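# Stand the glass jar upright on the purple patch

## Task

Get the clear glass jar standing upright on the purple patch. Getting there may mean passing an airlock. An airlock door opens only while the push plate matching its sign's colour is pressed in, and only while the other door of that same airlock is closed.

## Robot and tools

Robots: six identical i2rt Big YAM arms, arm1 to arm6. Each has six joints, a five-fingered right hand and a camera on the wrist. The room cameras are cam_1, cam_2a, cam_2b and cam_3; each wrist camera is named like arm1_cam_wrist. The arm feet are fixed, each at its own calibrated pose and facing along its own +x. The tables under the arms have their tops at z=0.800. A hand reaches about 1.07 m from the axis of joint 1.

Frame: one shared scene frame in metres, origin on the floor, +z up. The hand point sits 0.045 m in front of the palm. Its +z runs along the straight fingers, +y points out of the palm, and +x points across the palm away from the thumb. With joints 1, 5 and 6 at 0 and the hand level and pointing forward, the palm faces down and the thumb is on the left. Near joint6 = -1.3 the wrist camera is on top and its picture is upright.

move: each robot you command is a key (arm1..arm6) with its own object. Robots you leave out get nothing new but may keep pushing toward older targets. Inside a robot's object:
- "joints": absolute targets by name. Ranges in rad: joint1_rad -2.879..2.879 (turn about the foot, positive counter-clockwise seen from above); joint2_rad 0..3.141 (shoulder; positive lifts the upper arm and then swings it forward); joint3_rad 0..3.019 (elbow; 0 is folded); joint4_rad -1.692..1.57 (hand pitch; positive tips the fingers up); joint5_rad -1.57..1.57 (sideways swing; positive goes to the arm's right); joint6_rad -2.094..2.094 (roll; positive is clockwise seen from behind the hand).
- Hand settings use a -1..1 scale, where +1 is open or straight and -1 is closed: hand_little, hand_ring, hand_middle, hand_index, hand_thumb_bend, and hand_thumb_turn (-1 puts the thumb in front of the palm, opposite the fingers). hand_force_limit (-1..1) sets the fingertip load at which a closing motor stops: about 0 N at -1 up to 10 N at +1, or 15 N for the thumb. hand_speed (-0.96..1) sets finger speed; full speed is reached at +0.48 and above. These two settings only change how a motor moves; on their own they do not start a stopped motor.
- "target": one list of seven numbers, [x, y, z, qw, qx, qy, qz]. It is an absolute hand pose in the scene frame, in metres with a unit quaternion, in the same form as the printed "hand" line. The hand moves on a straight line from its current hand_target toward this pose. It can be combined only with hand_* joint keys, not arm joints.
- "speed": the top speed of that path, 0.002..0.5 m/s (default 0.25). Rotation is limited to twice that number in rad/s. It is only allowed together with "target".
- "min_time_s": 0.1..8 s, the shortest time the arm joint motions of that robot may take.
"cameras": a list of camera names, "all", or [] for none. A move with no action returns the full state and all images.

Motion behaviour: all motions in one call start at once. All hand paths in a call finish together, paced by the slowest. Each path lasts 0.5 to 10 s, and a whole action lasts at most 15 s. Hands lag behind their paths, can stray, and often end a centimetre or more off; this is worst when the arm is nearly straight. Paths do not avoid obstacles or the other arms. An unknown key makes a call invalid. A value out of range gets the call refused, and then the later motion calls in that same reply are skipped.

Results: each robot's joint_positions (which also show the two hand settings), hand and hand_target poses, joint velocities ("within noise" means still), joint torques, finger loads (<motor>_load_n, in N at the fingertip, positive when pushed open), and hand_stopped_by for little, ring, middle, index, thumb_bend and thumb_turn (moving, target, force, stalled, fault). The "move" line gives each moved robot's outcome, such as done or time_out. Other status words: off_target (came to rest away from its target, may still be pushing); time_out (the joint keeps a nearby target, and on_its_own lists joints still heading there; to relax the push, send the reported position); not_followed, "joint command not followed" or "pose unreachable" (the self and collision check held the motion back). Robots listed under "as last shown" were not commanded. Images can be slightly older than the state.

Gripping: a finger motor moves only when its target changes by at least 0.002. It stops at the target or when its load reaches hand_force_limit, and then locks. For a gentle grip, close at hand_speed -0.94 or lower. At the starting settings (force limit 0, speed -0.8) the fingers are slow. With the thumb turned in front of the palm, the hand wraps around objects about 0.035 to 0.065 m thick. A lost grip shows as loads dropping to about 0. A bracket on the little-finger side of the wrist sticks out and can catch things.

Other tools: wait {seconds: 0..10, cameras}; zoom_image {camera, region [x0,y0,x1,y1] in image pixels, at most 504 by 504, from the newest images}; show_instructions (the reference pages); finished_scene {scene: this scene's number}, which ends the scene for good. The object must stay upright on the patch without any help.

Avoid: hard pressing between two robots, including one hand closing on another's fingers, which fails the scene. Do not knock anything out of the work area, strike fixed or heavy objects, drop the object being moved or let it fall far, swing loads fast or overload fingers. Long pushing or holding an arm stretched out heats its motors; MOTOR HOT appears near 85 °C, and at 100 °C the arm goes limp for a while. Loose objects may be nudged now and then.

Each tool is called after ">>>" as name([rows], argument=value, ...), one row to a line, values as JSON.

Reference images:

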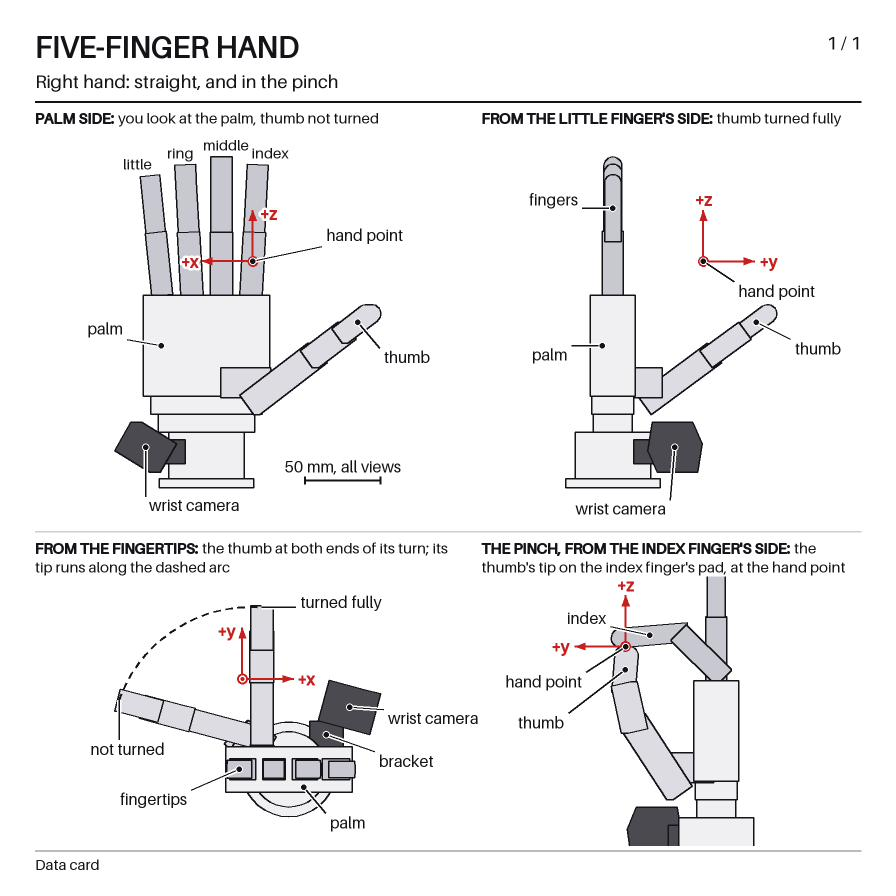

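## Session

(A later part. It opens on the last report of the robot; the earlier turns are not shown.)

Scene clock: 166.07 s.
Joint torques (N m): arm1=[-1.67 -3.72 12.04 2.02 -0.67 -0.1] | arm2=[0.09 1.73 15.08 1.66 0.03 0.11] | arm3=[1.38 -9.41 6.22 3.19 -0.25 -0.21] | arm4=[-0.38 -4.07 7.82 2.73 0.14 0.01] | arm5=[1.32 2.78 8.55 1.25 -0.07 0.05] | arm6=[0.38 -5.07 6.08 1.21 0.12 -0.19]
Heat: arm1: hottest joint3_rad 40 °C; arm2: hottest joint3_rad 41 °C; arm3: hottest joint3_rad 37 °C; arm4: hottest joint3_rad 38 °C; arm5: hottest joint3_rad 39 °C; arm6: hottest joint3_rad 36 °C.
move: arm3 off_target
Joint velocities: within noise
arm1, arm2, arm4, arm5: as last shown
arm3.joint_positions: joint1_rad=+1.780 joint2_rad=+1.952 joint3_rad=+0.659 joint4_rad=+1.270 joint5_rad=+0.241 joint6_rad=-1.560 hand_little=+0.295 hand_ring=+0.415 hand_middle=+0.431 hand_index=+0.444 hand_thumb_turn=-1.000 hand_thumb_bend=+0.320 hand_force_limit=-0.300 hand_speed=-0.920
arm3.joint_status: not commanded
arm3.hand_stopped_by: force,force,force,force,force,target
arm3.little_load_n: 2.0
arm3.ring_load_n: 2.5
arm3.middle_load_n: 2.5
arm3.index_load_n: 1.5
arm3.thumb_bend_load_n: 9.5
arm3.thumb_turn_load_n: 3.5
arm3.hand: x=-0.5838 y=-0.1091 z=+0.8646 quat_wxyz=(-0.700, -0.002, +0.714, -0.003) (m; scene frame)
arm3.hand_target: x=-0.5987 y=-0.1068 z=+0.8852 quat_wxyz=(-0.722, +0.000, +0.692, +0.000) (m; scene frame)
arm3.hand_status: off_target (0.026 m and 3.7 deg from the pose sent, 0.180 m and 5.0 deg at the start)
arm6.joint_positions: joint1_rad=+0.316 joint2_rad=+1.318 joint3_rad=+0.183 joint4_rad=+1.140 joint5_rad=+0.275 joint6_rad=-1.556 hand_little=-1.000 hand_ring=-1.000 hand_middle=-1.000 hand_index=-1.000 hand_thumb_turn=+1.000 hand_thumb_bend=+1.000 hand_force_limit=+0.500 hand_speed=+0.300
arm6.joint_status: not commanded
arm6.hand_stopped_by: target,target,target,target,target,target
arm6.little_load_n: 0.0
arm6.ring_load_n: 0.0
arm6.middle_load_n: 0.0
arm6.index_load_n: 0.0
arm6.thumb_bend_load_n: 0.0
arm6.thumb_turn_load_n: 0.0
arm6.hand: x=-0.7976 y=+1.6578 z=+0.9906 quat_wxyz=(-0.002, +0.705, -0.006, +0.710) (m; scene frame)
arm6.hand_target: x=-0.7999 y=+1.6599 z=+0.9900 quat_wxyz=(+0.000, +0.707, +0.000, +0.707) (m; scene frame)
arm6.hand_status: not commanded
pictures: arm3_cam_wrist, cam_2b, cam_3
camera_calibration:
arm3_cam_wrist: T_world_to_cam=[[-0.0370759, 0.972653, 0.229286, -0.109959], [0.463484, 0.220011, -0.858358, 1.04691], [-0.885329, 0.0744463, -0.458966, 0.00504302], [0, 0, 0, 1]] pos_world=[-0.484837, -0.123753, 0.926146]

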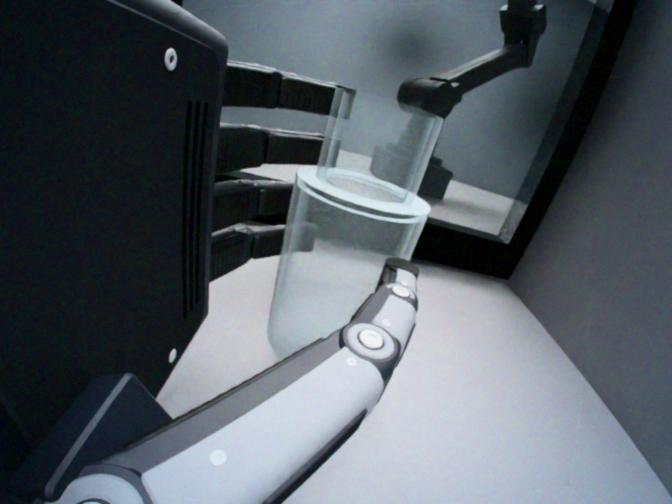

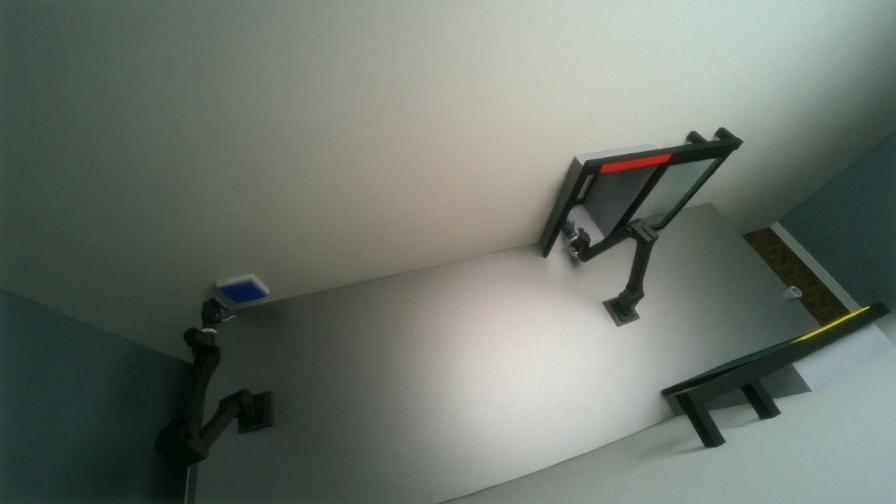

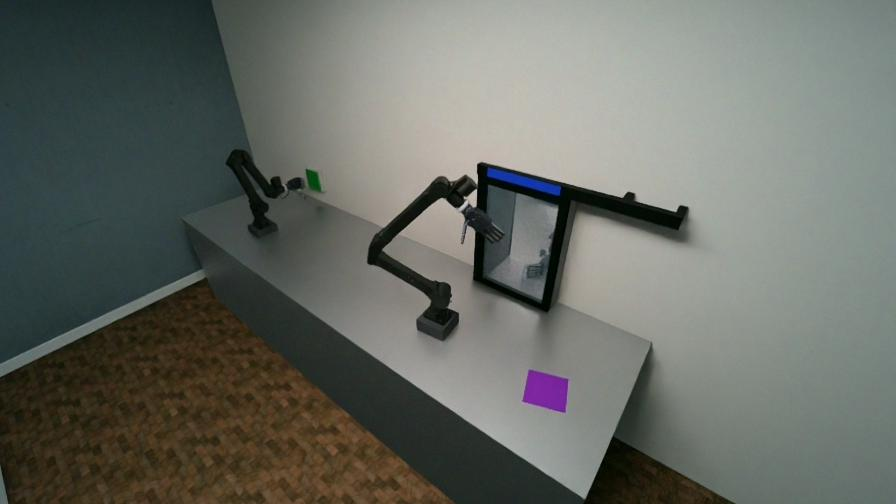

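>>> move(arm3={"target": [-0.60, -0.107, 0.868, 0.727, 0, -0.6867, 0], "speed": 0.06})

>>> move(arm3={"target": [-0.60, -0.107, 0.856, 0.725, 0, -0.689, 0], "speed": 0.06}, cameras=["arm3_cam_wrist"])

Scene clock: 167.93 s.
Joint torques (N m): arm1=[-1.67 -3.66 12.07 2.03 -0.67 -0.1] | arm2=[0.5 2.02 15.01 1.61 0.02 0.1] | arm3=[1.49 -9.47 5.64 3.22 -0.23 -0.21] | arm4=[-0.38 -4.07 7.77 2.69 0.13 0.02] | arm5=[1.49 2.84 8.53 1.25 -0.07 0.05] | arm6=[0.73 -4.89 6.11 1.33 0.16 -0.19]
Heat: arm1: hottest joint3_rad 40 °C; arm2: hottest joint3_rad 41 °C; arm3: hottest joint3_rad 37 °C; arm4: hottest joint3_rad 38 °C; arm5: hottest joint3_rad 39 °C; arm6: hottest joint3_rad 36 °C.
move: arm3 off_target
Joint velocities: within noise
arm1, arm2, arm4, arm5, arm6: as last shown
arm3.joint_positions: joint1_rad=+1.780 joint2_rad=+2.017 joint3_rad=+0.670 joint4_rad=+1.342 joint5_rad=+0.240 joint6_rad=-1.563 hand_little=+0.295 hand_ring=+0.415 hand_middle=+0.431 hand_index=+0.444 hand_thumb_turn=-1.000 hand_thumb_bend=+0.320 hand_force_limit=-0.300 hand_speed=-0.920
arm3.joint_status: not commanded
arm3.hand_stopped_by: force,force,force,force,force,target
arm3.little_load_n: 2.0
arm3.ring_load_n: 2.5
arm3.middle_load_n: 2.0
arm3.index_load_n: 1.5
arm3.thumb_bend_load_n: 10.0
arm3.thumb_turn_load_n: 3.5
arm3.hand: x=-0.5853 y=-0.1094 z=+0.8505 quat_wxyz=(-0.706, -0.001, +0.708, -0.004) (m; scene frame)
arm3.hand_target: x=-0.5989 y=-0.1068 z=+0.8681 quat_wxyz=(-0.727, +0.000, +0.687, +0.000) (m; scene frame)
arm3.hand_status: off_target (0.023 m and 3.4 deg from the pose sent, 0.017 m and 4.4 deg at the start)
arm4.ring_load_n: 0.5
pictures: none

Scene clock: 168.90 s.
Joint torques (N m): arm1=[-1.61 -3.72 12.05 2 -0.67 -0.1] | arm2=[0.44 2.14 15.02 1.58 0 0.12] | arm3=[1.44 -9.05 5.23 2.78 -0.25 -0.12] | arm4=[-0.38 -4.13 7.82 2.71 0.14 0.01] | arm5=[1.32 2.84 8.53 1.25 -0.06 0.04] | arm6=[0.5 -4.6 6.22 1.36 0.14 -0.2]
Heat: arm1: hottest joint3_rad 40 °C; arm2: hottest joint3_rad 41 °C; arm3: hottest joint3_rad 37 °C; arm4: hottest joint3_rad 38 °C; arm5: hottest joint3_rad 39 °C; arm6: hottest joint3_rad 36 °C.
move: arm3 off_target
Joint velocities: within noise
arm1, arm2, arm4, arm5, arm6: as last shown
arm3.joint_positions: joint1_rad=+1.780 joint2_rad=+2.041 joint3_rad=+0.681 joint4_rad=+1.374 joint5_rad=+0.240 joint6_rad=-1.572 hand_little=+0.295 hand_ring=+0.415 hand_middle=+0.431 hand_index=+0.444 hand_thumb_turn=-1.000 hand_thumb_bend=+0.320 hand_force_limit=-0.300 hand_speed=-0.920
arm3.joint_status: not commanded
arm3.hand_stopped_by: force,force,force,force,force,target
arm3.little_load_n: 3.0
arm3.ring_load_n: 3.0
arm3.middle_load_n: 2.0
arm3.index_load_n: 1.0
arm3.thumb_bend_load_n: 10.0
arm3.thumb_turn_load_n: 2.5
arm3.hand: x=-0.5884 y=-0.1100 z=+0.8489 quat_wxyz=(-0.713, -0.003, +0.702, -0.003) (m; scene frame)
arm3.hand_target: x=-0.5995 y=-0.1069 z=+0.8562 quat_wxyz=(-0.725, +0.000, +0.689, +0.000) (m; scene frame)
arm3.hand_status: off_target (0.014 m and 2.1 deg from the pose sent, 0.016 m and 3.1 deg at the start)
arm4.ring_load_n: 0.0
pictures: arm3_cam_wrist
camera_calibration:
arm3_cam_wrist: T_world_to_cam=[[-0.0296464, 0.971908, 0.233486, -0.104916], [0.432174, 0.22309, -0.87376, 1.03073], [-0.901303, 0.0750026, -0.426647, -0.0430003], [0, 0, 0, 1]] pos_world=[-0.487323, -0.124753, 0.906764]

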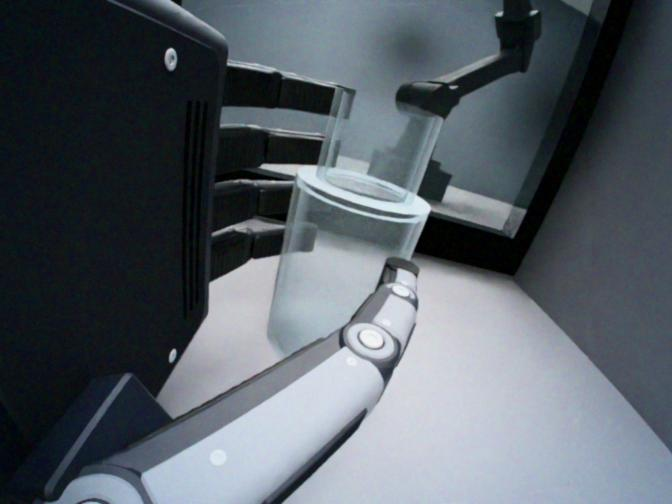

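>>> move(arm3={"joints": {"hand_thumb_bend": 1, "hand_little": 1, "hand_ring": 1, "hand_middle": 1, "hand_index": 1, "hand_speed": -0.6}}, cameras=[])

>>> move(arm3={"target": [-0.46, -0.105, 0.88, 0.7071, 0, -0.7071, 0], "speed": 0.08}, cameras=["arm3_cam_wrist"])

Scene clock: 174.97 s.
Joint torques (N m): arm1=[-1.61 -3.72 12.08 2.02 -0.67 -0.1] | arm2=[0.38 1.9 15.08 1.61 0.02 0.11] | arm3=[1.44 -9.11 4.89 2.78 -0.26 -0.11] | arm4=[-0.15 -4.01 7.79 2.76 0.15 0.02] | arm5=[1.38 2.73 8.54 1.29 -0.07 0.06] | arm6=[0.44 -4.42 6.09 1.33 0.18 -0.18]
Heat: arm1: hottest joint3_rad 42 °C; arm2: hottest joint3_rad 42 °C; arm3: hottest joint3_rad 37 °C; arm4: hottest joint3_rad 38 °C; arm5: hottest joint3_rad 39 °C; arm6: hottest joint3_rad 36 °C.
move: arm3 done
Joint velocities: within noise
arm1, arm2, arm4, arm5, arm6: as last shown
arm1.little_load_n: -5.0
arm3.joint_positions: joint1_rad=+1.780 joint2_rad=+2.043 joint3_rad=+0.686 joint4_rad=+1.374 joint5_rad=+0.240 joint6_rad=-1.572 hand_little=+1.000 hand_ring=+1.000 hand_middle=+1.000 hand_index=+1.000 hand_thumb_turn=-1.000 hand_thumb_bend=+1.000 hand_force_limit=-0.300 hand_speed=-0.600
arm3.joint_status: all done
arm3.hand_stopped_by: target,target,target,target,target,target
arm3.little_load_n: 0.0
arm3.ring_load_n: 0.0
arm3.middle_load_n: 0.0
arm3.index_load_n: 0.0
arm3.thumb_bend_load_n: 0.0
arm3.thumb_turn_load_n: 0.0
arm3.hand: x=-0.5902 y=-0.1104 z=+0.8499 quat_wxyz=(-0.714, -0.003, +0.700, -0.003) (m; scene frame)
arm3.hand_target: x=-0.5994 y=-0.1069 z=+0.8562 quat_wxyz=(-0.725, +0.000, +0.689, +0.000) (m; scene frame)
arm3.hand_status: not commanded
arm4.thumb_turn_load_n: 0.5
pictures: none
No camera images: "cameras" was empty.

Scene clock: 177.33 s.
Joint torques (N m): arm1=[-1.67 -3.84 12.05 2 -0.67 -0.1] | arm2=[0.56 2.2 15.01 1.7 0 0.1] | arm3=[3.31 -7.53 1.54 2.71 -0.07 0.01] | arm4=[-0.5 -4.01 7.79 2.7 0.14 0.01] | arm5=[1.32 2.78 8.54 1.29 -0.06 0.03] | arm6=[0.38 -4.89 6 1.33 0.13 -0.22]
Heat: arm1: hottest joint3_rad 42 °C; arm2: hottest joint3_rad 42 °C; arm3: hottest joint3_rad 36 °C; arm4: hottest joint3_rad 38 °C; arm5: hottest joint3_rad 39 °C; arm6: hottest joint3_rad 36 °C.
move: arm3 done
Joint velocities: within noise
arm1, arm2, arm4, arm6: as last shown
arm1.little_load_n: -4.5
arm2.little_load_n: -0.5
arm3.joint_positions: joint1_rad=+1.867 joint2_rad=+1.838 joint3_rad=+0.333 joint4_rad=+1.474 joint5_rad=+0.343 joint6_rad=-1.572 hand_little=+1.000 hand_ring=+1.000 hand_middle=+1.000 hand_index=+1.000 hand_thumb_turn=-1.000 hand_thumb_bend=+1.000 hand_force_limit=-0.300 hand_speed=-0.600
arm3.joint_status: not commanded
arm3.hand_stopped_by: target,target,target,target,target,target
arm3.little_load_n: 0.0
arm3.ring_load_n: 0.0
arm3.middle_load_n: 0.0
arm3.index_load_n: 0.0
arm3.thumb_bend_load_n: 0.0
arm3.thumb_turn_load_n: 0.0
arm3.hand: x=-0.4611 y=-0.1004 z=+0.8710 quat_wxyz=(-0.698, -0.002, +0.716, +0.008) (m; scene frame)
arm3.hand_target: x=-0.4601 y=-0.1049 z=+0.8798 quat_wxyz=(-0.707, +0.000, +0.707, +0.000) (m; scene frame)
arm3.hand_status: done (0.010 m and 1.8 deg from the pose sent, 0.134 m and 1.2 deg at the start)
arm4.thumb_turn_load_n: 0.0
arm5.joint_positions: joint1_rad=-1.083 joint2_rad=+0.614 joint3_rad=+1.399 joint4_rad=-1.536 joint5_rad=+0.000 joint6_rad=-1.200 hand_little=+1.000 hand_ring=+1.000 hand_middle=+1.000 hand_index=+1.000 hand_thumb_turn=+1.000 hand_thumb_bend=+1.000 hand_force_limit=+0.000 hand_speed=-0.800
arm5.joint_status: not commanded
arm5.hand_stopped_by: target,target,target,target,target,target
arm5.little_load_n: 0.0
arm5.ring_load_n: 0.0
arm5.middle_load_n: 0.0
arm5.index_load_n: 0.0
arm5.thumb_bend_load_n: 0.0
arm5.thumb_turn_load_n: 0.0
arm5.hand: x=-1.1106 y=-0.0952 z=+1.3214 quat_wxyz=(+0.125, +0.719, -0.570, +0.378) (m; scene frame)
arm5.hand_target: x=-1.1105 y=-0.0952 z=+1.3328 quat_wxyz=(+0.128, +0.714, -0.567, +0.391) (m; scene frame)
arm5.hand_status: not commanded
pictures: arm3_cam_wrist
camera_calibration:
arm3_cam_wrist: T_world_to_cam=[[-0.0236611, 0.96907, 0.245651, -0.123786], [0.472467, 0.227387, -0.85151, 0.992517], [-0.881031, 0.0959143, -0.463234, 0.123755], [0, 0, 0, 1]] pos_world=[-0.362828, -0.117598, 0.932874]

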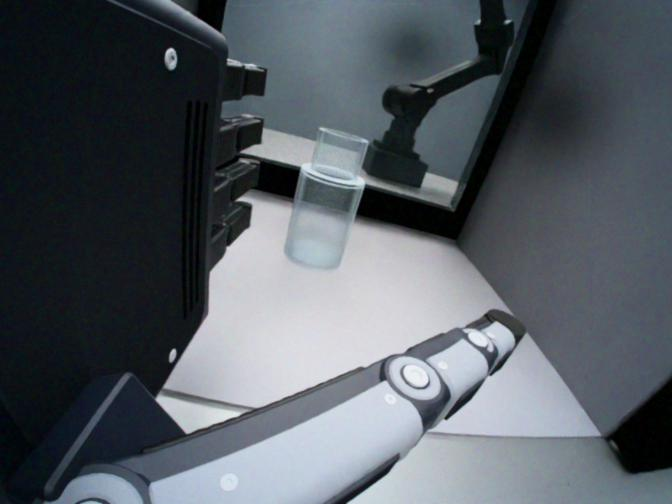

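>>> move(arm3={"target": [-0.28, -0.07, 1.12, 0.7071, 0, -0.7071, 0], "speed": 0.25}, arm5={"joints": {"joint1_rad": -0.75, "joint2_rad": 0.6, "joint3_rad": 0.35, "joint4_rad": 0.25, "joint5_rad": -0.645, "joint6_rad": -1.57}}, cameras=["cam_3", "arm4_cam_wrist"])

Scene clock: 181.77 s.
Joint torques (N m): arm1=[-1.55 -3.66 12.04 2 -0.67 -0.1] | arm2=[0.73 1.9 14.97 1.69 0 0.12] | arm3=[1.49 3.31 13.26 1.58 -0.24 0.06] | arm4=[-0.32 -4.13 7.83 2.74 0.14 0.01] | arm5=[1.79 -0.62 10.86 3.3 -0.2 -0.06] | arm6=[-0.03 -4.89 6.11 1.26 0.17 -0.15]
Heat: arm1: hottest joint3_rad 43 °C; arm2: hottest joint3_rad 42 °C; arm3: hottest joint3_rad 36 °C; arm4: hottest joint3_rad 37 °C; arm5: hottest joint3_rad 39 °C; arm6: hottest joint3_rad 36 °C.
move: arm3 off_target; arm5 done
Joint velocities: within noise
arm1.joint_positions: joint1_rad=+0.414 joint2_rad=+1.389 joint3_rad=+0.487 joint4_rad=+0.888 joint5_rad=+0.328 joint6_rad=-1.571 hand_little=-1.000 hand_ring=-1.000 hand_middle=-1.000 hand_index=-1.000 hand_thumb_turn=+1.000 hand_thumb_bend=+1.000 hand_force_limit=+0.000 hand_speed=+0.300
arm1.joint_status: not commanded
arm1.hand_stopped_by: target,target,target,target,target,target
arm1.little_load_n: -4.5
arm1.ring_load_n: 0.0
arm1.middle_load_n: 0.0
arm1.index_load_n: 0.0
arm1.thumb_bend_load_n: 0.0
arm1.thumb_turn_load_n: 0.0
arm1.hand: x=+0.6879 y=-1.8380 z=+0.9761 quat_wxyz=(-0.697, -0.008, +0.717, -0.004) (m; scene frame)
arm1.hand_target: x=+0.6586 y=-1.8332 z=+0.9905 quat_wxyz=(-0.707, +0.000, +0.707, +0.000) (m; scene frame)
arm1.hand_status: not commanded
arm2, arm6: as last shown
arm2.little_load_n: 0.0
arm3.joint_positions: joint1_rad=+2.151 joint2_rad=+0.160 joint3_rad=+0.313 joint4_rad=-0.206 joint5_rad=+0.611 joint6_rad=-1.578 hand_little=+1.000 hand_ring=+1.000 hand_middle=+1.000 hand_index=+1.000 hand_thumb_turn=-1.000 hand_thumb_bend=+1.000 hand_force_limit=-0.300 hand_speed=-0.600
arm3.joint_status: not commanded
arm3.hand_stopped_by: target,target,target,target,target,target
arm3.little_load_n: 0.0
arm3.ring_load_n: 0.0
arm3.middle_load_n: 0.0
arm3.index_load_n: 0.0
arm3.thumb_bend_load_n: 0.0
arm3.thumb_turn_load_n: 0.0
arm3.hand: x=-0.2804 y=-0.0732 z=+1.0874 quat_wxyz=(-0.692, -0.017, +0.721, +0.011) (m; scene frame)
arm3.hand_target: x=-0.2785 y=-0.0697 z=+1.1191 quat_wxyz=(-0.707, +0.000, +0.707, +0.000) (m; scene frame)
arm3.hand_status: off_target (0.033 m and 3.3 deg from the pose sent, 0.309 m and 1.8 deg at the start)
arm4.joint_positions: joint1_rad=-1.364 joint2_rad=+0.945 joint3_rad=+0.406 joint4_rad=+0.530 joint5_rad=+0.219 joint6_rad=-1.572 hand_little=-1.000 hand_ring=-1.000 hand_middle=-1.000 hand_index=-1.000 hand_thumb_turn=+1.000 hand_thumb_bend=+1.000 hand_force_limit=+0.000 hand_speed=+0.300
arm4.joint_status: not commanded
arm4.hand_stopped_by: target,target,target,target,target,target
arm4.little_load_n: 0.0
arm4.ring_load_n: 0.0
arm4.middle_load_n: 0.0
arm4.index_load_n: 0.0
arm4.thumb_bend_load_n: 0.0
arm4.thumb_turn_load_n: 0.0
arm4.hand: x=-0.4207 y=-1.9325 z=+1.0784 quat_wxyz=(+0.704, +0.008, -0.710, -0.001) (m; scene frame)
arm4.hand_target: x=-0.4205 y=-1.9260 z=+1.0781 quat_wxyz=(+0.707, +0.001, -0.707, -0.005) (m; scene frame)
arm4.hand_status: not commanded
arm5.joint_positions: joint1_rad=-0.759 joint2_rad=+0.606 joint3_rad=+0.321 joint4_rad=+0.201 joint5_rad=-0.643 joint6_rad=-1.561 hand_little=+1.000 hand_ring=+1.000 hand_middle=+1.000 hand_index=+1.000 hand_thumb_turn=+1.000 hand_thumb_bend=+1.000 hand_force_limit=+0.000 hand_speed=-0.800
arm5.joint_status: all done
arm5.hand_stopped_by: target,target,target,target,target,target
arm5.little_load_n: 0.0
arm5.ring_load_n: 0.0
arm5.middle_load_n: -0.5
arm5.index_load_n: 0.0
arm5.thumb_bend_load_n: 0.0
arm5.thumb_turn_load_n: 0.0
arm5.hand: x=-0.8366 y=-0.0949 z=+1.1051 quat_wxyz=(-0.015, +0.734, -0.023, +0.679) (m; scene frame)
arm5.hand_target: x=-0.8302 y=-0.0949 z=+1.1386 quat_wxyz=(+0.002, +0.711, +0.002, +0.703) (m; scene frame)
arm5.hand_status: not commanded
pictures: arm4_cam_wrist, cam_3
camera_calibration:
arm4_cam_wrist: T_world_to_cam=[[-0.0257079, 0.945634, 0.324214, 1.46496], [0.404548, 0.306419, -0.861654, 1.71059], [-0.914155, 0.109009, -0.390432, 0.36064], [0, 0, 0, 1]] pos_world=[-0.324675, -1.94879, 1.13978]

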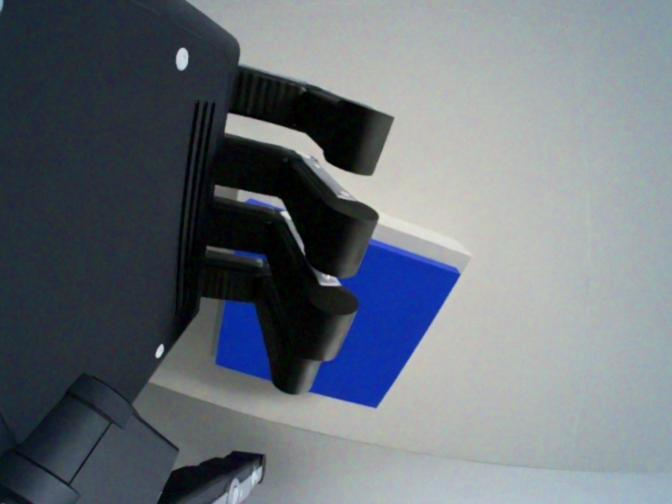

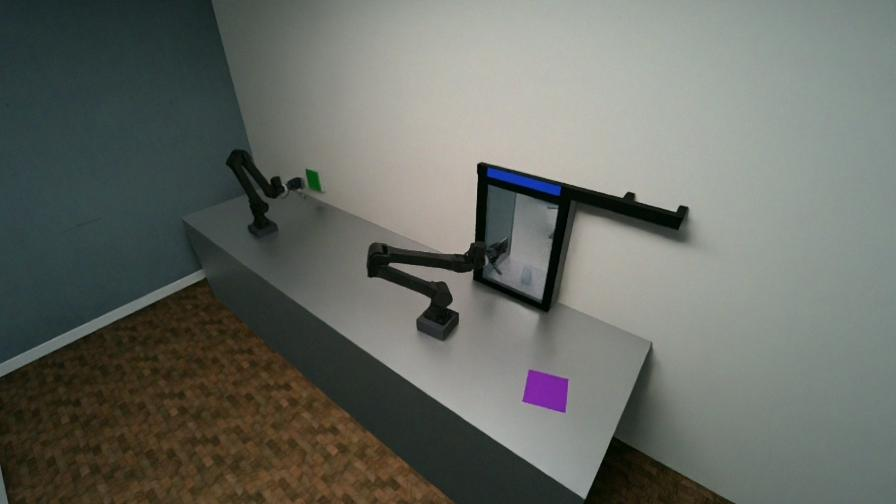

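>>> move(arm1={"target": [0.77, -1.834, 0.99, 0.7071, 0, -0.7071, 0], "speed": 0.25}, arm4={"target": [-0.42, -1.86, 0.99, 0.7071, 0, -0.7071, 0], "speed": 0.25}, arm5={"target": [-0.95, -0.1, 1.13, 0, 0.7071, 0, 0.7071], "speed": 0.25}, cameras=["arm4_cam_wrist"])

>>> move(arm4={"target": [-0.53, -1.86, 0.99, 0.7071, 0, -0.7071, 0], "speed": 0.12}, cameras=["arm4_cam_wrist", "arm5_cam_wrist", "cam_3"])

Scene clock: 185.70 s.
Joint torques (N m): arm1=[2.14 -4.78 6.08 1.48 0.13 -0.11] | arm2=[0.56 2.37 14.98 1.7 0.01 0.08] | arm3=[1.49 3.37 13.27 1.5 -0.23 0.06] | arm4=[-0.38 -5.25 5.37 2.66 -0.08 0.11] | arm5=[0.67 3.08 8.99 0.59 -0.16 0.12] | arm6=[0.73 -4.78 6.06 1.37 0.11 -0.2]
Heat: arm1: hottest joint3_rad 43 °C; arm2: hottest joint3_rad 43 °C; arm3: hottest joint3_rad 37 °C; arm4: hottest joint3_rad 37 °C; arm5: hottest joint3_rad 39 °C; arm6: hottest joint3_rad 35 °C.
move: arm1 done; arm4 done; arm5 done
Joint velocities: within noise
arm1.joint_positions: joint1_rad=+0.502 joint2_rad=+1.145 joint3_rad=+0.312 joint4_rad=+0.860 joint5_rad=+0.447 joint6_rad=-1.572 hand_little=-1.000 hand_ring=-1.000 hand_middle=-1.000 hand_index=-1.000 hand_thumb_turn=+1.000 hand_thumb_bend=+1.000 hand_force_limit=+0.000 hand_speed=+0.300
arm1.joint_status: not commanded
arm1.hand_stopped_by: target,target,target,target,target,target
arm1.little_load_n: 0.0
arm1.ring_load_n: 0.0
arm1.middle_load_n: 0.0
arm1.index_load_n: 0.0
arm1.thumb_bend_load_n: -0.5
arm1.thumb_turn_load_n: 0.0
arm1.hand: x=+0.7657 y=-1.8289 z=+0.9921 quat_wxyz=(-0.710, +0.008, +0.704, +0.002) (m; scene frame)
arm1.hand_target: x=+0.7699 y=-1.8338 z=+0.9899 quat_wxyz=(-0.707, +0.000, +0.707, +0.000) (m; scene frame)
arm1.hand_status: done (0.007 m and 1.1 deg from the pose sent, 0.083 m and 1.9 deg at the start)
arm2, arm3, arm6: as last shown
arm3.little_load_n: 0.5
arm3.hand_target: x=-0.2785 y=-0.0697 z=+1.1192 quat_wxyz=(-0.707, +0.000, +0.707, +0.000) (m; scene frame)
arm4.joint_positions: joint1_rad=-1.626 joint2_rad=+1.249 joint3_rad=+0.263 joint4_rad=+0.978 joint5_rad=-0.043 joint6_rad=-1.572 hand_little=-1.000 hand_ring=-1.000 hand_middle=-1.000 hand_index=-1.000 hand_thumb_turn=+1.000 hand_thumb_bend=+1.000 hand_force_limit=+0.000 hand_speed=+0.300
arm4.joint_status: not commanded
arm4.hand_stopped_by: target,target,target,target,target,target
arm4.little_load_n: 0.0
arm4.ring_load_n: -0.5
arm4.middle_load_n: 0.0
arm4.index_load_n: 0.0
arm4.thumb_bend_load_n: 0.0
arm4.thumb_turn_load_n: 0.0
arm4.hand: x=-0.4218 y=-1.8649 z=+0.9910 quat_wxyz=(+0.704, +0.007, -0.710, +0.000) (m; scene frame)
arm4.hand_target: x=-0.4199 y=-1.8600 z=+0.9900 quat_wxyz=(+0.707, +0.000, -0.707, +0.000) (m; scene frame)
arm4.hand_status: done (0.005 m and 0.9 deg from the pose sent, 0.114 m and 1.1 deg at the start)
arm5.joint_positions: joint1_rad=-1.395 joint2_rad=+0.238 joint3_rad=+0.246 joint4_rad=+0.035 joint5_rad=-1.295 joint6_rad=-1.532 hand_little=+1.000 hand_ring=+1.000 hand_middle=+1.000 hand_index=+1.000 hand_thumb_turn=+1.000 hand_thumb_bend=+1.000 hand_force_limit=+0.000 hand_speed=-0.800
arm5.joint_status: not commanded
arm5.hand_stopped_by: target,target,target,target,target,target
arm5.little_load_n: 0.0
arm5.ring_load_n: 0.0
arm5.middle_load_n: 0.0
arm5.index_load_n: 0.0
arm5.thumb_bend_load_n: 0.0
arm5.thumb_turn_load_n: 0.0
arm5.hand: x=-0.9483 y=-0.0995 z=+1.1291 quat_wxyz=(+0.001, +0.707, +0.005, +0.707) (m; scene frame)
arm5.hand_target: x=-0.9500 y=-0.1000 z=+1.1300 quat_wxyz=(+0.000, +0.707, +0.000, +0.707) (m; scene frame)
arm5.hand_status: done (0.002 m and 0.6 deg from the pose sent, 0.116 m and 5.5 deg at the start)
pictures: arm4_cam_wrist
camera_calibration:
arm4_cam_wrist: T_world_to_cam=[[-0.0249518, 0.946387, 0.32207, 1.43324], [0.403579, 0.304286, -0.862864, 1.61168], [-0.914605, 0.10845, -0.389534, 0.316095], [0, 0, 0, 1]] pos_world=[-0.325574, -1.88109, 1.05218]

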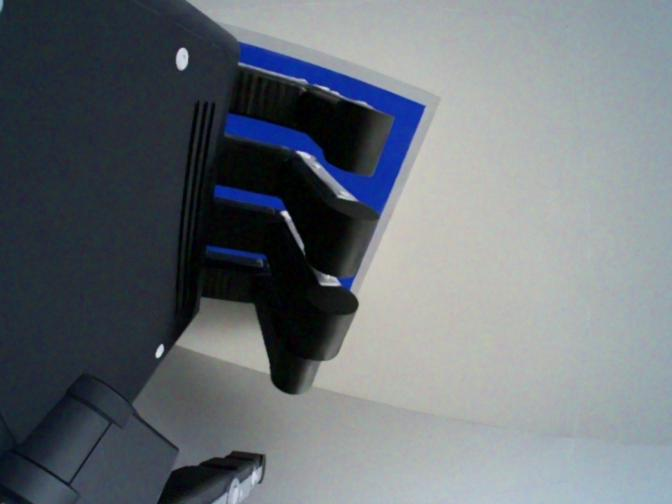

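Scene clock: 187.17 s.
Joint torques (N m): arm1=[1.96 -4.66 6.08 1.48 0.13 -0.11] | arm2=[0.26 1.85 15.02 1.66 0.02 0.11] | arm3=[1.49 3.37 13.24 1.51 -0.24 0.06] | arm4=[0.97 -6.07 12.36 1.59 -0.09 0.11] | arm5=[0.62 2.96 8.98 0.58 -0.15 0.11] | arm6=[0.91 -4.31 6.04 1.28 0.13 -0.19]
Heat: arm1: hottest joint3_rad 42 °C; arm2: hottest joint3_rad 43 °C; arm3: hottest joint3_rad 37 °C; arm4: hottest joint3_rad 37 °C; arm5: hottest joint3_rad 39 °C; arm6: hottest joint3_rad 35 °C.
move: arm4 off_target
Joint velocities: within noise
arm1, arm3, arm5, arm6: as last shown
arm1.little_load_n: -0.5
arm1.thumb_bend_load_n: 0.0
arm2.joint_positions: joint1_rad=+0.207 joint2_rad=+0.010 joint3_rad=+0.289 joint4_rad=-0.344 joint5_rad=+0.220 joint6_rad=-1.582 hand_little=+1.000 hand_ring=+1.000 hand_middle=+1.000 hand_index=+1.000 hand_thumb_turn=-1.000 hand_thumb_bend=+1.000 hand_force_limit=-0.300 hand_speed=-0.600
arm2.joint_status: not commanded
arm2.hand_stopped_by: target,target,target,target,target,target
arm2.little_load_n: 0.0
arm2.ring_load_n: 0.0
arm2.middle_load_n: 0.0
arm2.index_load_n: 0.0
arm2.thumb_bend_load_n: 0.0
arm2.thumb_turn_load_n: 0.5
arm2.hand: x=+0.9208 y=+0.1431 z=+1.1194 quat_wxyz=(+0.690, +0.008, -0.724, -0.010) (m; scene frame)
arm2.hand_target: x=+0.9271 y=+0.1431 z=+1.1495 quat_wxyz=(+0.707, +0.000, -0.707, +0.000) (m; scene frame)
arm2.hand_status: not commanded
arm3.little_load_n: 0.0
arm4.joint_positions: joint1_rad=-1.626 joint2_rad=+1.495 joint3_rad=+0.449 joint4_rad=+1.001 joint5_rad=-0.029 joint6_rad=-1.572 hand_little=-1.000 hand_ring=-1.000 hand_middle=-1.000 hand_index=-1.000 hand_thumb_turn=+1.000 hand_thumb_bend=+1.000 hand_force_limit=+0.000 hand_speed=+0.300
arm4.joint_status: not commanded
arm4.hand_stopped_by: target,target,target,target,target,target
arm4.little_load_n: -6.0
arm4.ring_load_n: 0.0
arm4.middle_load_n: 0.0
arm4.index_load_n: 0.0
arm4.thumb_bend_load_n: 0.0
arm4.thumb_turn_load_n: 0.0
arm4.hand: x=-0.4943 y=-1.8595 z=+0.9708 quat_wxyz=(+0.691, +0.002, -0.723, -0.005) (m; scene frame)
arm4.hand_target: x=-0.5261 y=-1.8605 z=+0.9909 quat_wxyz=(+0.707, +0.000, -0.707, +0.000) (m; scene frame)
arm4.hand_status: off_target (0.041 m and 2.6 deg from the pose sent, 0.108 m and 0.9 deg at the start)
pictures: arm4_cam_wrist, arm5_cam_wrist, cam_3
camera_calibration:
arm4_cam_wrist: T_world_to_cam=[[-0.0231988, 0.946993, 0.320414, 1.43635], [0.439838, 0.297484, -0.847376, 1.6122], [-0.897778, 0.121272, -0.423425, 0.306392], [0, 0, 0, 1]] pos_world=[-0.400714, -1.87697, 1.03565]
arm5_cam_wrist: T_world_to_cam=[[0.0175935, -0.964422, 0.26378, -0.375633], [-0.43441, -0.244992, -0.866757, 0.554959], [0.900543, -0.0993394, -0.423265, 1.4391], [0, 0, 0, 1]] pos_world=[-1.04828, -0.0833497, 1.18922]

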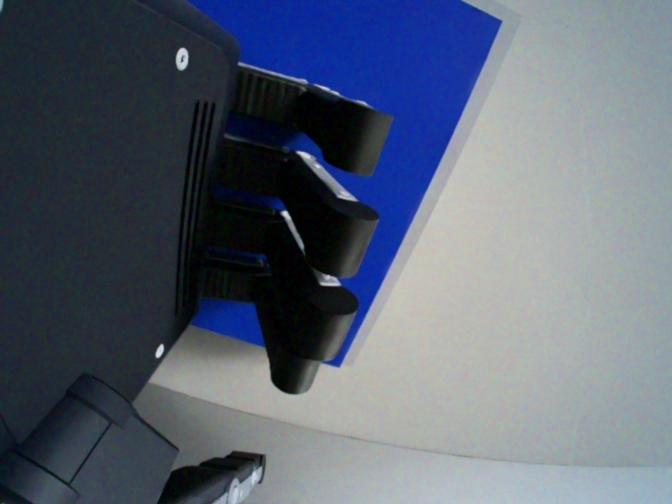

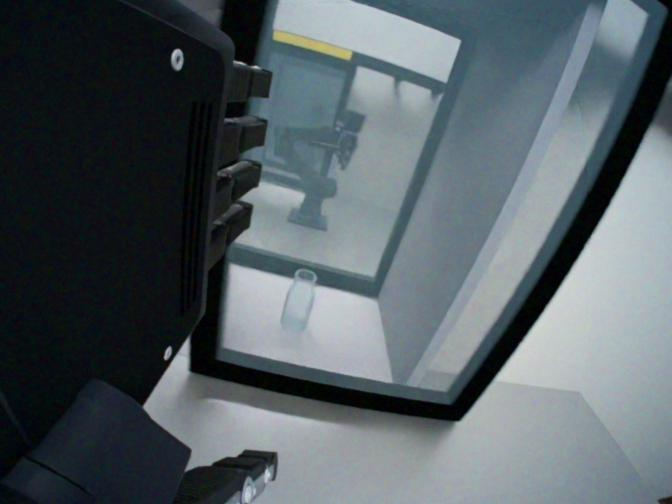

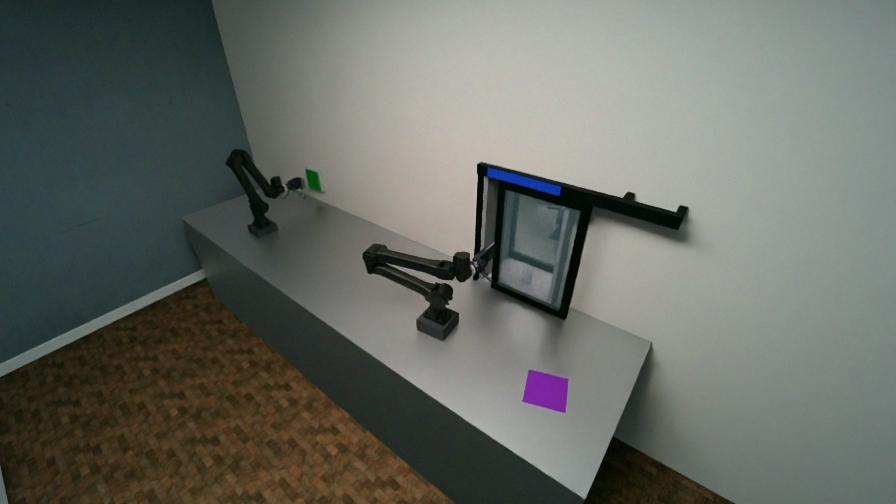

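>>> move(arm5={"target": [-0.80, -0.11, 0.99, 0, 0.7071, 0, 0.7071], "speed": 0.25}, cameras=["arm5_cam_wrist"])

Scene clock: 190.40 s.
Joint torques (N m): arm1=[2.08 -4.72 6.08 1.51 0.14 -0.12] | arm2=[0.26 2.32 15.06 1.55 0.02 0.08] | arm3=[1.49 3.37 13.27 1.51 -0.24 0.06] | arm4=[0.97 -5.95 12.36 1.62 -0.08 0.11] | arm5=[1.85 -3.84 6.01 2.13 -0.02 0.11] | arm6=[0.21 -4.54 6.09 1.28 0.14 -0.18]
Heat: arm1: hottest joint3_rad 42 °C; arm2: hottest joint3_rad 43 °C; arm3: hottest joint3_rad 37 °C; arm4: hottest joint3_rad 37 °C; arm5: hottest joint3_rad 39 °C; arm6: hottest joint3_rad 35 °C.
move: arm5 off_target
Joint velocities: within noise
arm1, arm2, arm3, arm4: as last shown
arm1.little_load_n: 0.0
arm1.ring_load_n: -0.5
arm2.ring_load_n: 0.5
arm3.little_load_n: -0.5
arm3.thumb_turn_load_n: 0.5
arm4.hand_target: x=-0.5260 y=-1.8605 z=+0.9909 quat_wxyz=(+0.707, +0.000, -0.707, +0.000) (m; scene frame)
arm5.joint_positions: joint1_rad=-0.725 joint2_rad=+1.393 joint3_rad=+0.133 joint4_rad=+1.228 joint5_rad=-0.614 joint6_rad=-1.565 hand_little=+1.000 hand_ring=+1.000 hand_middle=+1.000 hand_index=+1.000 hand_thumb_turn=+1.000 hand_thumb_bend=+1.000 hand_force_limit=+0.000 hand_speed=-0.800
arm5.joint_status: not commanded
arm5.hand_stopped_by: target,target,target,target,target,target
arm5.little_load_n: 0.0
arm5.ring_load_n: 0.0
arm5.middle_load_n: 0.0
arm5.index_load_n: 0.0
arm5.thumb_bend_load_n: 0.0
arm5.thumb_turn_load_n: 0.0
arm5.hand: x=-0.8136 y=-0.1047 z=+0.9756 quat_wxyz=(-0.004, +0.720, -0.008, +0.694) (m; scene frame)
arm5.hand_target: x=-0.8007 y=-0.1095 z=+0.9901 quat_wxyz=(+0.000, +0.707, +0.000, +0.707) (m; scene frame)
arm5.hand_status: off_target (0.021 m and 2.4 deg from the pose sent, 0.204 m and 0.6 deg at the start)
arm6.joint_positions: joint1_rad=+0.316 joint2_rad=+1.318 joint3_rad=+0.183 joint4_rad=+1.140 joint5_rad=+0.275 joint6_rad=-1.556 hand_little=-1.000 hand_ring=-1.000 hand_middle=-1.000 hand_index=-1.000 hand_thumb_turn=+1.000 hand_thumb_bend=+1.000 hand_force_limit=+0.500 hand_speed=+0.300
arm6.joint_status: not commanded
arm6.hand_stopped_by: target,target,target,target,target,target
arm6.little_load_n: 0.0
arm6.ring_load_n: 0.0
arm6.middle_load_n: 0.0
arm6.index_load_n: 0.0
arm6.thumb_bend_load_n: 0.5
arm6.thumb_turn_load_n: 0.0
arm6.hand: x=-0.7976 y=+1.6578 z=+0.9906 quat_wxyz=(-0.002, +0.705, -0.006, +0.710) (m; scene frame)
arm6.hand_target: x=-0.7999 y=+1.6599 z=+0.9900 quat_wxyz=(+0.000, +0.707, +0.000, +0.707) (m; scene frame)
arm6.hand_status: not commanded
pictures: arm5_cam_wrist
camera_calibration:
arm5_cam_wrist: T_world_to_cam=[[0.0152812, -0.971196, 0.237792, -0.319843], [-0.469786, -0.216909, -0.855717, 0.442549], [0.882648, -0.0986347, -0.459569, 1.27325], [0, 0, 0, 1]] pos_world=[-0.911043, -0.0890499, 1.0399]

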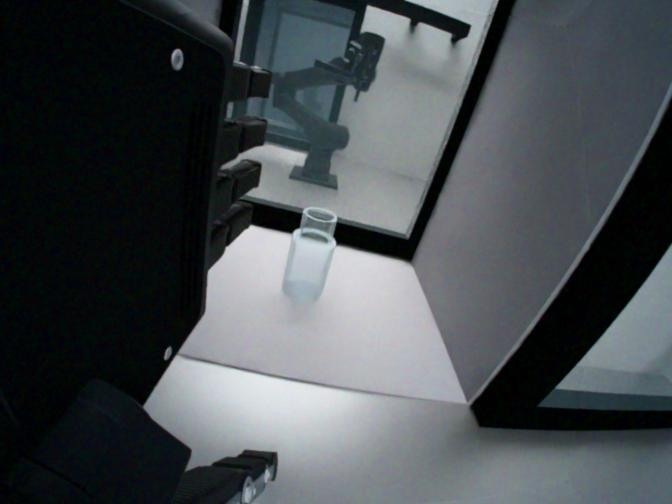

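>>> move(arm5={"target": [-0.73, -0.11, 0.90, 0, 0.7071, 0, 0.7071], "speed": 0.2, "joints": {"hand_thumb_turn": -1, "hand_speed": 0.2}}, cameras=["arm5_cam_wrist"])

Scene clock: 193.20 s.
Joint torques (N m): arm1=[2.08 -4.78 6.08 1.48 0.13 -0.11] | arm2=[0.32 1.73 15.04 1.59 0.02 0.09] | arm3=[1.49 3.37 13.24 1.48 -0.24 0.06] | arm4=[0.85 -6.01 12.38 1.61 -0.08 0.11] | arm5=[1.67 -9.52 2 2.17 -0.02 -0.03] | arm6=[0.5 -4.42 6.04 1.21 0.14 -0.17]
Heat: arm1: hottest joint3_rad 41 °C; arm2: hottest joint3_rad 43 °C; arm3: hottest joint3_rad 37 °C; arm4: hottest joint3_rad 38 °C; arm5: hottest joint3_rad 39 °C; arm6: hottest joint3_rad 35 °C.
move: arm5 off_target
Joint velocities: within noise
arm1, arm2, arm3, arm4, arm6: as last shown
arm1.ring_load_n: 0.0
arm2.ring_load_n: 0.0
arm3.little_load_n: 0.0
arm3.thumb_turn_load_n: 0.0
arm4.thumb_bend_load_n: 0.5
arm5.joint_positions: joint1_rad=-0.580 joint2_rad=+1.944 joint3_rad=+0.334 joint4_rad=+1.552 joint5_rad=-0.471 joint6_rad=-1.565 hand_little=+1.000 hand_ring=+1.000 hand_middle=+1.000 hand_index=+1.000 hand_thumb_turn=-1.000 hand_thumb_bend=+1.000 hand_force_limit=+0.000 hand_speed=+0.200
arm5.joint_status: all done
arm5.hand_stopped_by: target,target,target,target,target,target
arm5.little_load_n: 0.0
arm5.ring_load_n: 0.0
arm5.middle_load_n: 0.0
arm5.index_load_n: 0.0
arm5.thumb_bend_load_n: 0.0
arm5.thumb_turn_load_n: 0.5
arm5.hand: x=-0.7376 y=-0.1099 z=+0.8925 quat_wxyz=(-0.008, +0.729, -0.010, +0.684) (m; scene frame)
arm5.hand_target: x=-0.7300 y=-0.1099 z=+0.9005 quat_wxyz=(-0.003, +0.719, -0.001, +0.695) (m; scene frame)
arm5.hand_status: off_target (0.011 m and 3.9 deg from the pose sent, 0.113 m and 2.4 deg at the start; a joint's target at an end of its range on 23 of 40 steps)
arm6.thumb_bend_load_n: 0.0
pictures: arm5_cam_wrist
camera_calibration:
arm5_cam_wrist: T_world_to_cam=[[0.0232456, -0.973119, 0.229128, -0.292974], [-0.491061, -0.21075, -0.845248, 0.381686], [0.870815, -0.0928676, -0.482759, 1.18011], [0, 0, 0, 1]] pos_world=[-0.833414, -0.095064, 0.959455]

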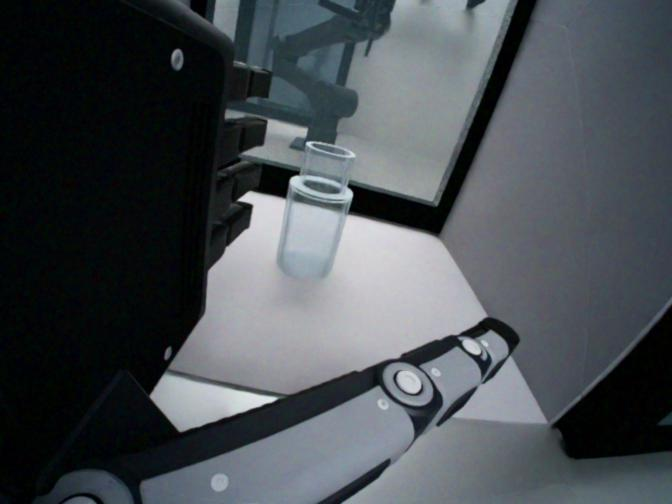

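>>> move(arm5={"target": [-0.655, -0.105, 0.862, 0, 0.7071, 0, 0.7071], "speed": 0.15}, cameras=["arm5_cam_wrist"])

Scene clock: 195.50 s.
Joint torques (N m): arm1=[2.08 -4.78 6.09 1.5 0.13 -0.11] | arm2=[0.21 2.32 15.02 1.62 0.04 0.09] | arm3=[1.44 3.43 13.26 1.51 -0.24 0.06] | arm4=[0.79 -5.95 12.38 1.61 -0.09 0.12] | arm5=[1.73 -12.1 2.29 2.15 -0.01 0.03] | arm6=[0.5 -5.19 6.04 1.36 0.16 -0.16]
Heat: arm1: hottest joint3_rad 41 °C; arm2: hottest joint3_rad 43 °C; arm3: hottest joint3_rad 37 °C; arm4: hottest joint3_rad 38 °C; arm5: hottest joint3_rad 38 °C; arm6: hottest joint3_rad 35 °C.
move: arm5 off_target
Joint velocities: within noise
arm1, arm2, arm3, arm4, arm6: as last shown
arm1.little_load_n: -0.5
arm4.thumb_bend_load_n: 0.0
arm5.joint_positions: joint1_rad=-0.470 joint2_rad=+2.127 joint3_rad=+0.543 joint4_rad=+1.554 joint5_rad=-0.360 joint6_rad=-1.565 hand_little=+1.000 hand_ring=+1.000 hand_middle=+1.000 hand_index=+1.000 hand_thumb_turn=-1.000 hand_thumb_bend=+1.000 hand_force_limit=+0.000 hand_speed=+0.200
arm5.joint_status: not commanded
arm5.hand_stopped_by: target,target,target,target,target,target
arm5.little_load_n: 0.0
arm5.ring_load_n: 0.0
arm5.middle_load_n: 0.0
arm5.index_load_n: 0.0
arm5.thumb_bend_load_n: 0.0
arm5.thumb_turn_load_n: 0.5
arm5.hand: x=-0.6624 y=-0.1061 z=+0.8566 quat_wxyz=(-0.002, +0.721, -0.005, +0.693) (m; scene frame)
arm5.hand_target: x=-0.6550 y=-0.1050 z=+0.8622 quat_wxyz=(-0.001, +0.712, -0.001, +0.702) (m; scene frame)
arm5.hand_status: off_target (0.009 m and 2.4 deg from the pose sent, 0.088 m and 3.9 deg at the start; a joint's target at an end of its range on 36 of 36 steps)
arm6.thumb_bend_load_n: 0.5
pictures: arm5_cam_wrist
camera_calibration:
arm5_cam_wrist: T_world_to_cam=[[0.0175078, -0.969409, 0.244824, -0.299476], [-0.471553, -0.223925, -0.852934, 0.407184], [0.881664, -0.100514, -0.461048, 1.08532], [0, 0, 0, 1]] pos_world=[-0.75964, -0.0900456, 0.921007]

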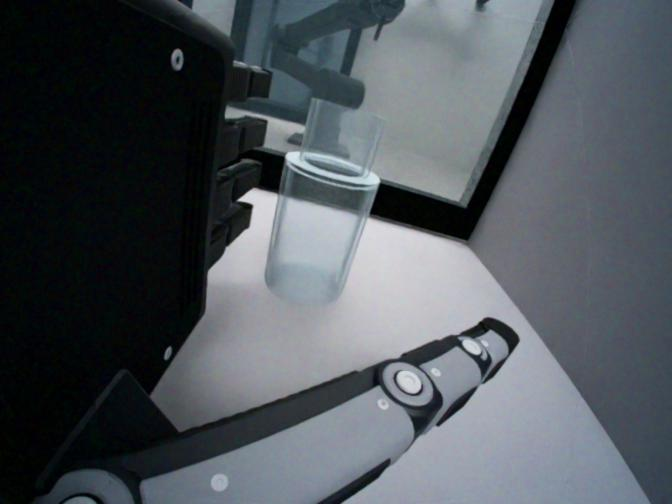

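>>> move(arm5={"target": [-0.60, -0.101, 0.855, -0.0, 0.7071, 0, 0.7071], "speed": 0.12}, cameras=["arm5_cam_wrist"])

Scene clock: 199.70 s.
Joint torques (N m): arm1=[2.02 -4.66 6.09 1.5 0.13 -0.11] | arm2=[0.56 2.02 15.01 1.63 0 0.1] | arm3=[1.55 3.31 13.27 1.51 -0.24 0.07] | arm4=[0.97 -6.07 12.38 1.69 -0.07 0.11] | arm5=[1.79 -13.33 3.38 1.06 0.01 0.07] | arm6=[0.32 -4.66 6.16 1.37 0.13 -0.22]
Heat: arm1: hottest joint3_rad 40 °C; arm2: hottest joint3_rad 43 °C; arm3: hottest joint3_rad 38 °C; arm4: hottest joint3_rad 38 °C; arm5: hottest joint1_rad 37 °C; arm6: hottest joint3_rad 35 °C.
move: arm5 done
Joint velocities: within noise
arm1, arm2, arm3, arm4, arm6: as last shown
arm1.little_load_n: 0.0
arm3.index_load_n: 0.5
arm3.thumb_turn_load_n: 0.5
arm4.little_load_n: -6.5
arm5.joint_positions: joint1_rad=-0.412 joint2_rad=+2.171 joint3_rad=+0.682 joint4_rad=+1.496 joint5_rad=-0.302 joint6_rad=-1.565 hand_little=+1.000 hand_ring=+1.000 hand_middle=+1.000 hand_index=+1.000 hand_thumb_turn=-1.000 hand_thumb_bend=+1.000 hand_force_limit=+0.000 hand_speed=+0.200
arm5.joint_status: not commanded
arm5.hand_stopped_by: target,target,target,target,target,target
arm5.little_load_n: 0.0
arm5.ring_load_n: 0.0
arm5.middle_load_n: 0.0
arm5.index_load_n: 0.0
arm5.thumb_bend_load_n: 0.0
arm5.thumb_turn_load_n: 0.0
arm5.hand: x=-0.6081 y=-0.1020 z=+0.8561 quat_wxyz=(+0.002, +0.709, +0.000, +0.705) (m; scene frame)
arm5.hand_target: x=-0.6001 y=-0.1008 z=+0.8552 quat_wxyz=(+0.000, +0.707, +0.000, +0.707) (m; scene frame)
arm5.hand_status: done (0.008 m and 0.4 deg from the pose sent, 0.063 m and 2.4 deg at the start)
arm6.thumb_bend_load_n: 0.0
pictures: arm5_cam_wrist
camera_calibration:
arm5_cam_wrist: T_world_to_cam=[[0.00964128, -0.966124, 0.257898, -0.311973], [-0.440816, -0.235603, -0.866125, 0.462094], [0.897546, -0.105335, -0.428155, 1.01865], [0, 0, 0, 1]] pos_world=[-0.707577, -0.0852342, 0.916828]

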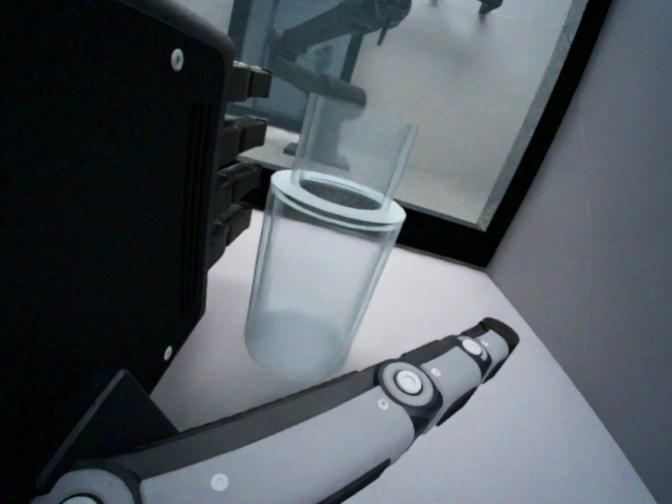

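>>> move(arm5={"joints": {"hand_thumb_bend": 0.4, "hand_little": 0.6, "hand_ring": 0.6, "hand_middle": 0.6, "hand_index": 0.6, "hand_speed": -0.85, "hand_force_limit": -0.5}}, cameras=[])

>>> move(arm5={"joints": {"hand_thumb_bend": -0.6, "hand_little": -0.6, "hand_ring": -0.6, "hand_middle": -0.6, "hand_index": -0.6, "hand_speed": -0.92, "hand_force_limit": -0.3}}, cameras=["arm5_cam_wrist"])

Scene clock: 203.67 s.
Joint torques (N m): arm1=[2.08 -4.72 6.06 1.48 0.13 -0.11] | arm2=[0.44 1.9 14.94 1.61 0.02 0.09] | arm3=[1.49 3.31 13.24 1.48 -0.24 0.06] | arm4=[0.97 -5.83 12.34 1.65 -0.08 0.1] | arm5=[1.67 -13.33 3.44 1.06 0 0.07] | arm6=[0.21 -4.54 6.22 1.36 0.17 -0.21]
Heat: arm1: hottest joint3_rad 40 °C; arm2: hottest joint3_rad 43 °C; arm3: hottest joint3_rad 38 °C; arm4: hottest joint3_rad 38 °C; arm5: hottest joint1_rad 37 °C; arm6: hottest joint3_rad 35 °C.
move: arm5 done
Joint velocities: within noise
arm1, arm2, arm3, arm4, arm6: as last shown
arm3.index_load_n: 0.0
arm3.thumb_turn_load_n: 0.0
arm4.little_load_n: -6.0
arm4.thumb_turn_load_n: 0.5
arm5.joint_positions: joint1_rad=-0.412 joint2_rad=+2.171 joint3_rad=+0.682 joint4_rad=+1.496 joint5_rad=-0.302 joint6_rad=-1.565 hand_little=+0.600 hand_ring=+0.600 hand_middle=+0.600 hand_index=+0.600 hand_thumb_turn=-1.000 hand_thumb_bend=+0.400 hand_force_limit=-0.500 hand_speed=-0.850
arm5.joint_status: all done
arm5.hand_stopped_by: target,target,target,target,target,target
arm5.little_load_n: 0.0
arm5.ring_load_n: 0.0
arm5.middle_load_n: 0.0
arm5.index_load_n: 0.0
arm5.thumb_bend_load_n: 0.0
arm5.thumb_turn_load_n: 0.0
arm5.hand: x=-0.6081 y=-0.1020 z=+0.8560 quat_wxyz=(+0.002, +0.709, +0.000, +0.705) (m; scene frame)
arm5.hand_target: x=-0.6001 y=-0.1008 z=+0.8552 quat_wxyz=(+0.000, +0.707, +0.000, +0.707) (m; scene frame)
arm5.hand_status: not commanded
pictures: none
No camera images: "cameras" was empty.

Scene clock: 208.63 s.
Joint torques (N m): arm1=[2.08 -4.66 6.08 1.5 0.12 -0.11] | arm2=[0.09 2.37 15.1 1.57 0.03 0.09] | arm3=[1.49 3.31 13.27 1.5 -0.24 0.06] | arm4=[0.85 -5.95 12.33 1.61 -0.06 0.1] | arm5=[1.49 -13.39 3.4 1.03 0.01 0.06] | arm6=[0.85 -4.89 6.04 1.33 0.18 -0.18]
Heat: arm1: hottest joint3_rad 39 °C; arm2: hottest joint3_rad 44 °C; arm3: hottest joint3_rad 39 °C; arm4: hottest joint3_rad 39 °C; arm5: hottest joint1_rad 37 °C; arm6: hottest joint3_rad 35 °C.
move: arm5 off_target
Joint velocities: within noise
arm1, arm2, arm4, arm6: as last shown
arm2.thumb_turn_load_n: 0.0
arm3.joint_positions: joint1_rad=+2.151 joint2_rad=+0.160 joint3_rad=+0.313 joint4_rad=-0.206 joint5_rad=+0.611 joint6_rad=-1.578 hand_little=+1.000 hand_ring=+1.000 hand_middle=+1.000 hand_index=+1.000 hand_thumb_turn=-1.000 hand_thumb_bend=+1.000 hand_force_limit=-0.300 hand_speed=-0.600
arm3.joint_status: not commanded
arm3.hand_stopped_by: target,target,target,target,target,target
arm3.little_load_n: 0.0
arm3.ring_load_n: 0.0
arm3.middle_load_n: 0.0
arm3.index_load_n: 0.0
arm3.thumb_bend_load_n: 0.0
arm3.thumb_turn_load_n: 0.0
arm3.hand: x=-0.2804 y=-0.0732 z=+1.0874 quat_wxyz=(-0.692, -0.017, +0.721, +0.011) (m; scene frame)
arm3.hand_target: x=-0.2785 y=-0.0697 z=+1.1192 quat_wxyz=(-0.707, +0.000, +0.707, +0.000) (m; scene frame)
arm3.hand_status: not commanded
arm4.thumb_bend_load_n: 0.5
arm4.thumb_turn_load_n: 0.0
arm5.joint_positions: joint1_rad=-0.410 joint2_rad=+2.171 joint3_rad=+0.682 joint4_rad=+1.496 joint5_rad=-0.302 joint6_rad=-1.565 hand_little=+0.273 hand_ring=+0.303 hand_middle=+0.438 hand_index=+0.460 hand_thumb_turn=-1.000 hand_thumb_bend=+0.332 hand_force_limit=-0.300 hand_speed=-0.920
arm5.joint_status: hand_little off_target (ended at +0.273, target -0.600); hand_ring off_target (ended at +0.303, target -0.600); hand_middle off_target (ended at +0.438, target -0.600); hand_index off_target (ended at +0.460, target -0.600); hand_thumb_bend off_target (ended at +0.332, target -0.600); the others done
arm5.hand_stopped_by: force,force,force,force,force,target
arm5.little_load_n: 4.0
arm5.ring_load_n: 1.0
arm5.middle_load_n: 2.5
arm5.index_load_n: 1.0
arm5.thumb_bend_load_n: 9.5
arm5.thumb_turn_load_n: 3.0
arm5.hand: x=-0.6079 y=-0.1014 z=+0.8557 quat_wxyz=(+0.002, +0.709, +0.000, +0.705) (m; scene frame)
arm5.hand_target: x=-0.6002 y=-0.1009 z=+0.8551 quat_wxyz=(+0.000, +0.707, +0.000, +0.707) (m; scene frame)
arm5.hand_status: not commanded
pictures: arm5_cam_wrist
camera_calibration:
arm5_cam_wrist: T_world_to_cam=[[0.010616, -0.966276, 0.25729, -0.310184], [-0.441268, -0.235423, -0.865944, 0.461571], [0.897312, -0.104341, -0.428886, 1.01898], [0, 0, 0, 1]] pos_world=[-0.707377, -0.0847367, 0.91653]

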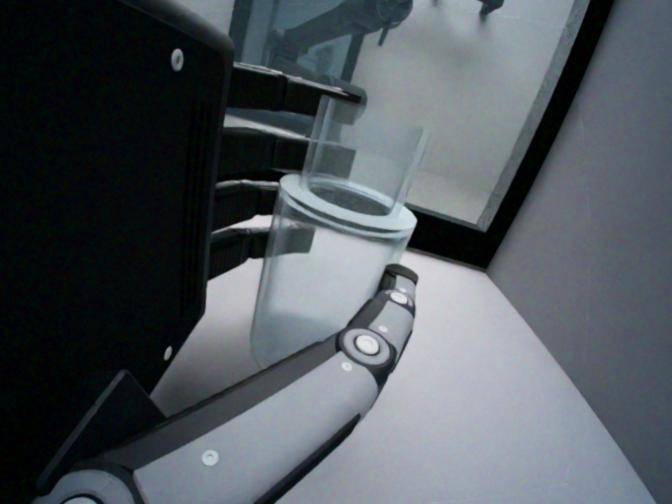

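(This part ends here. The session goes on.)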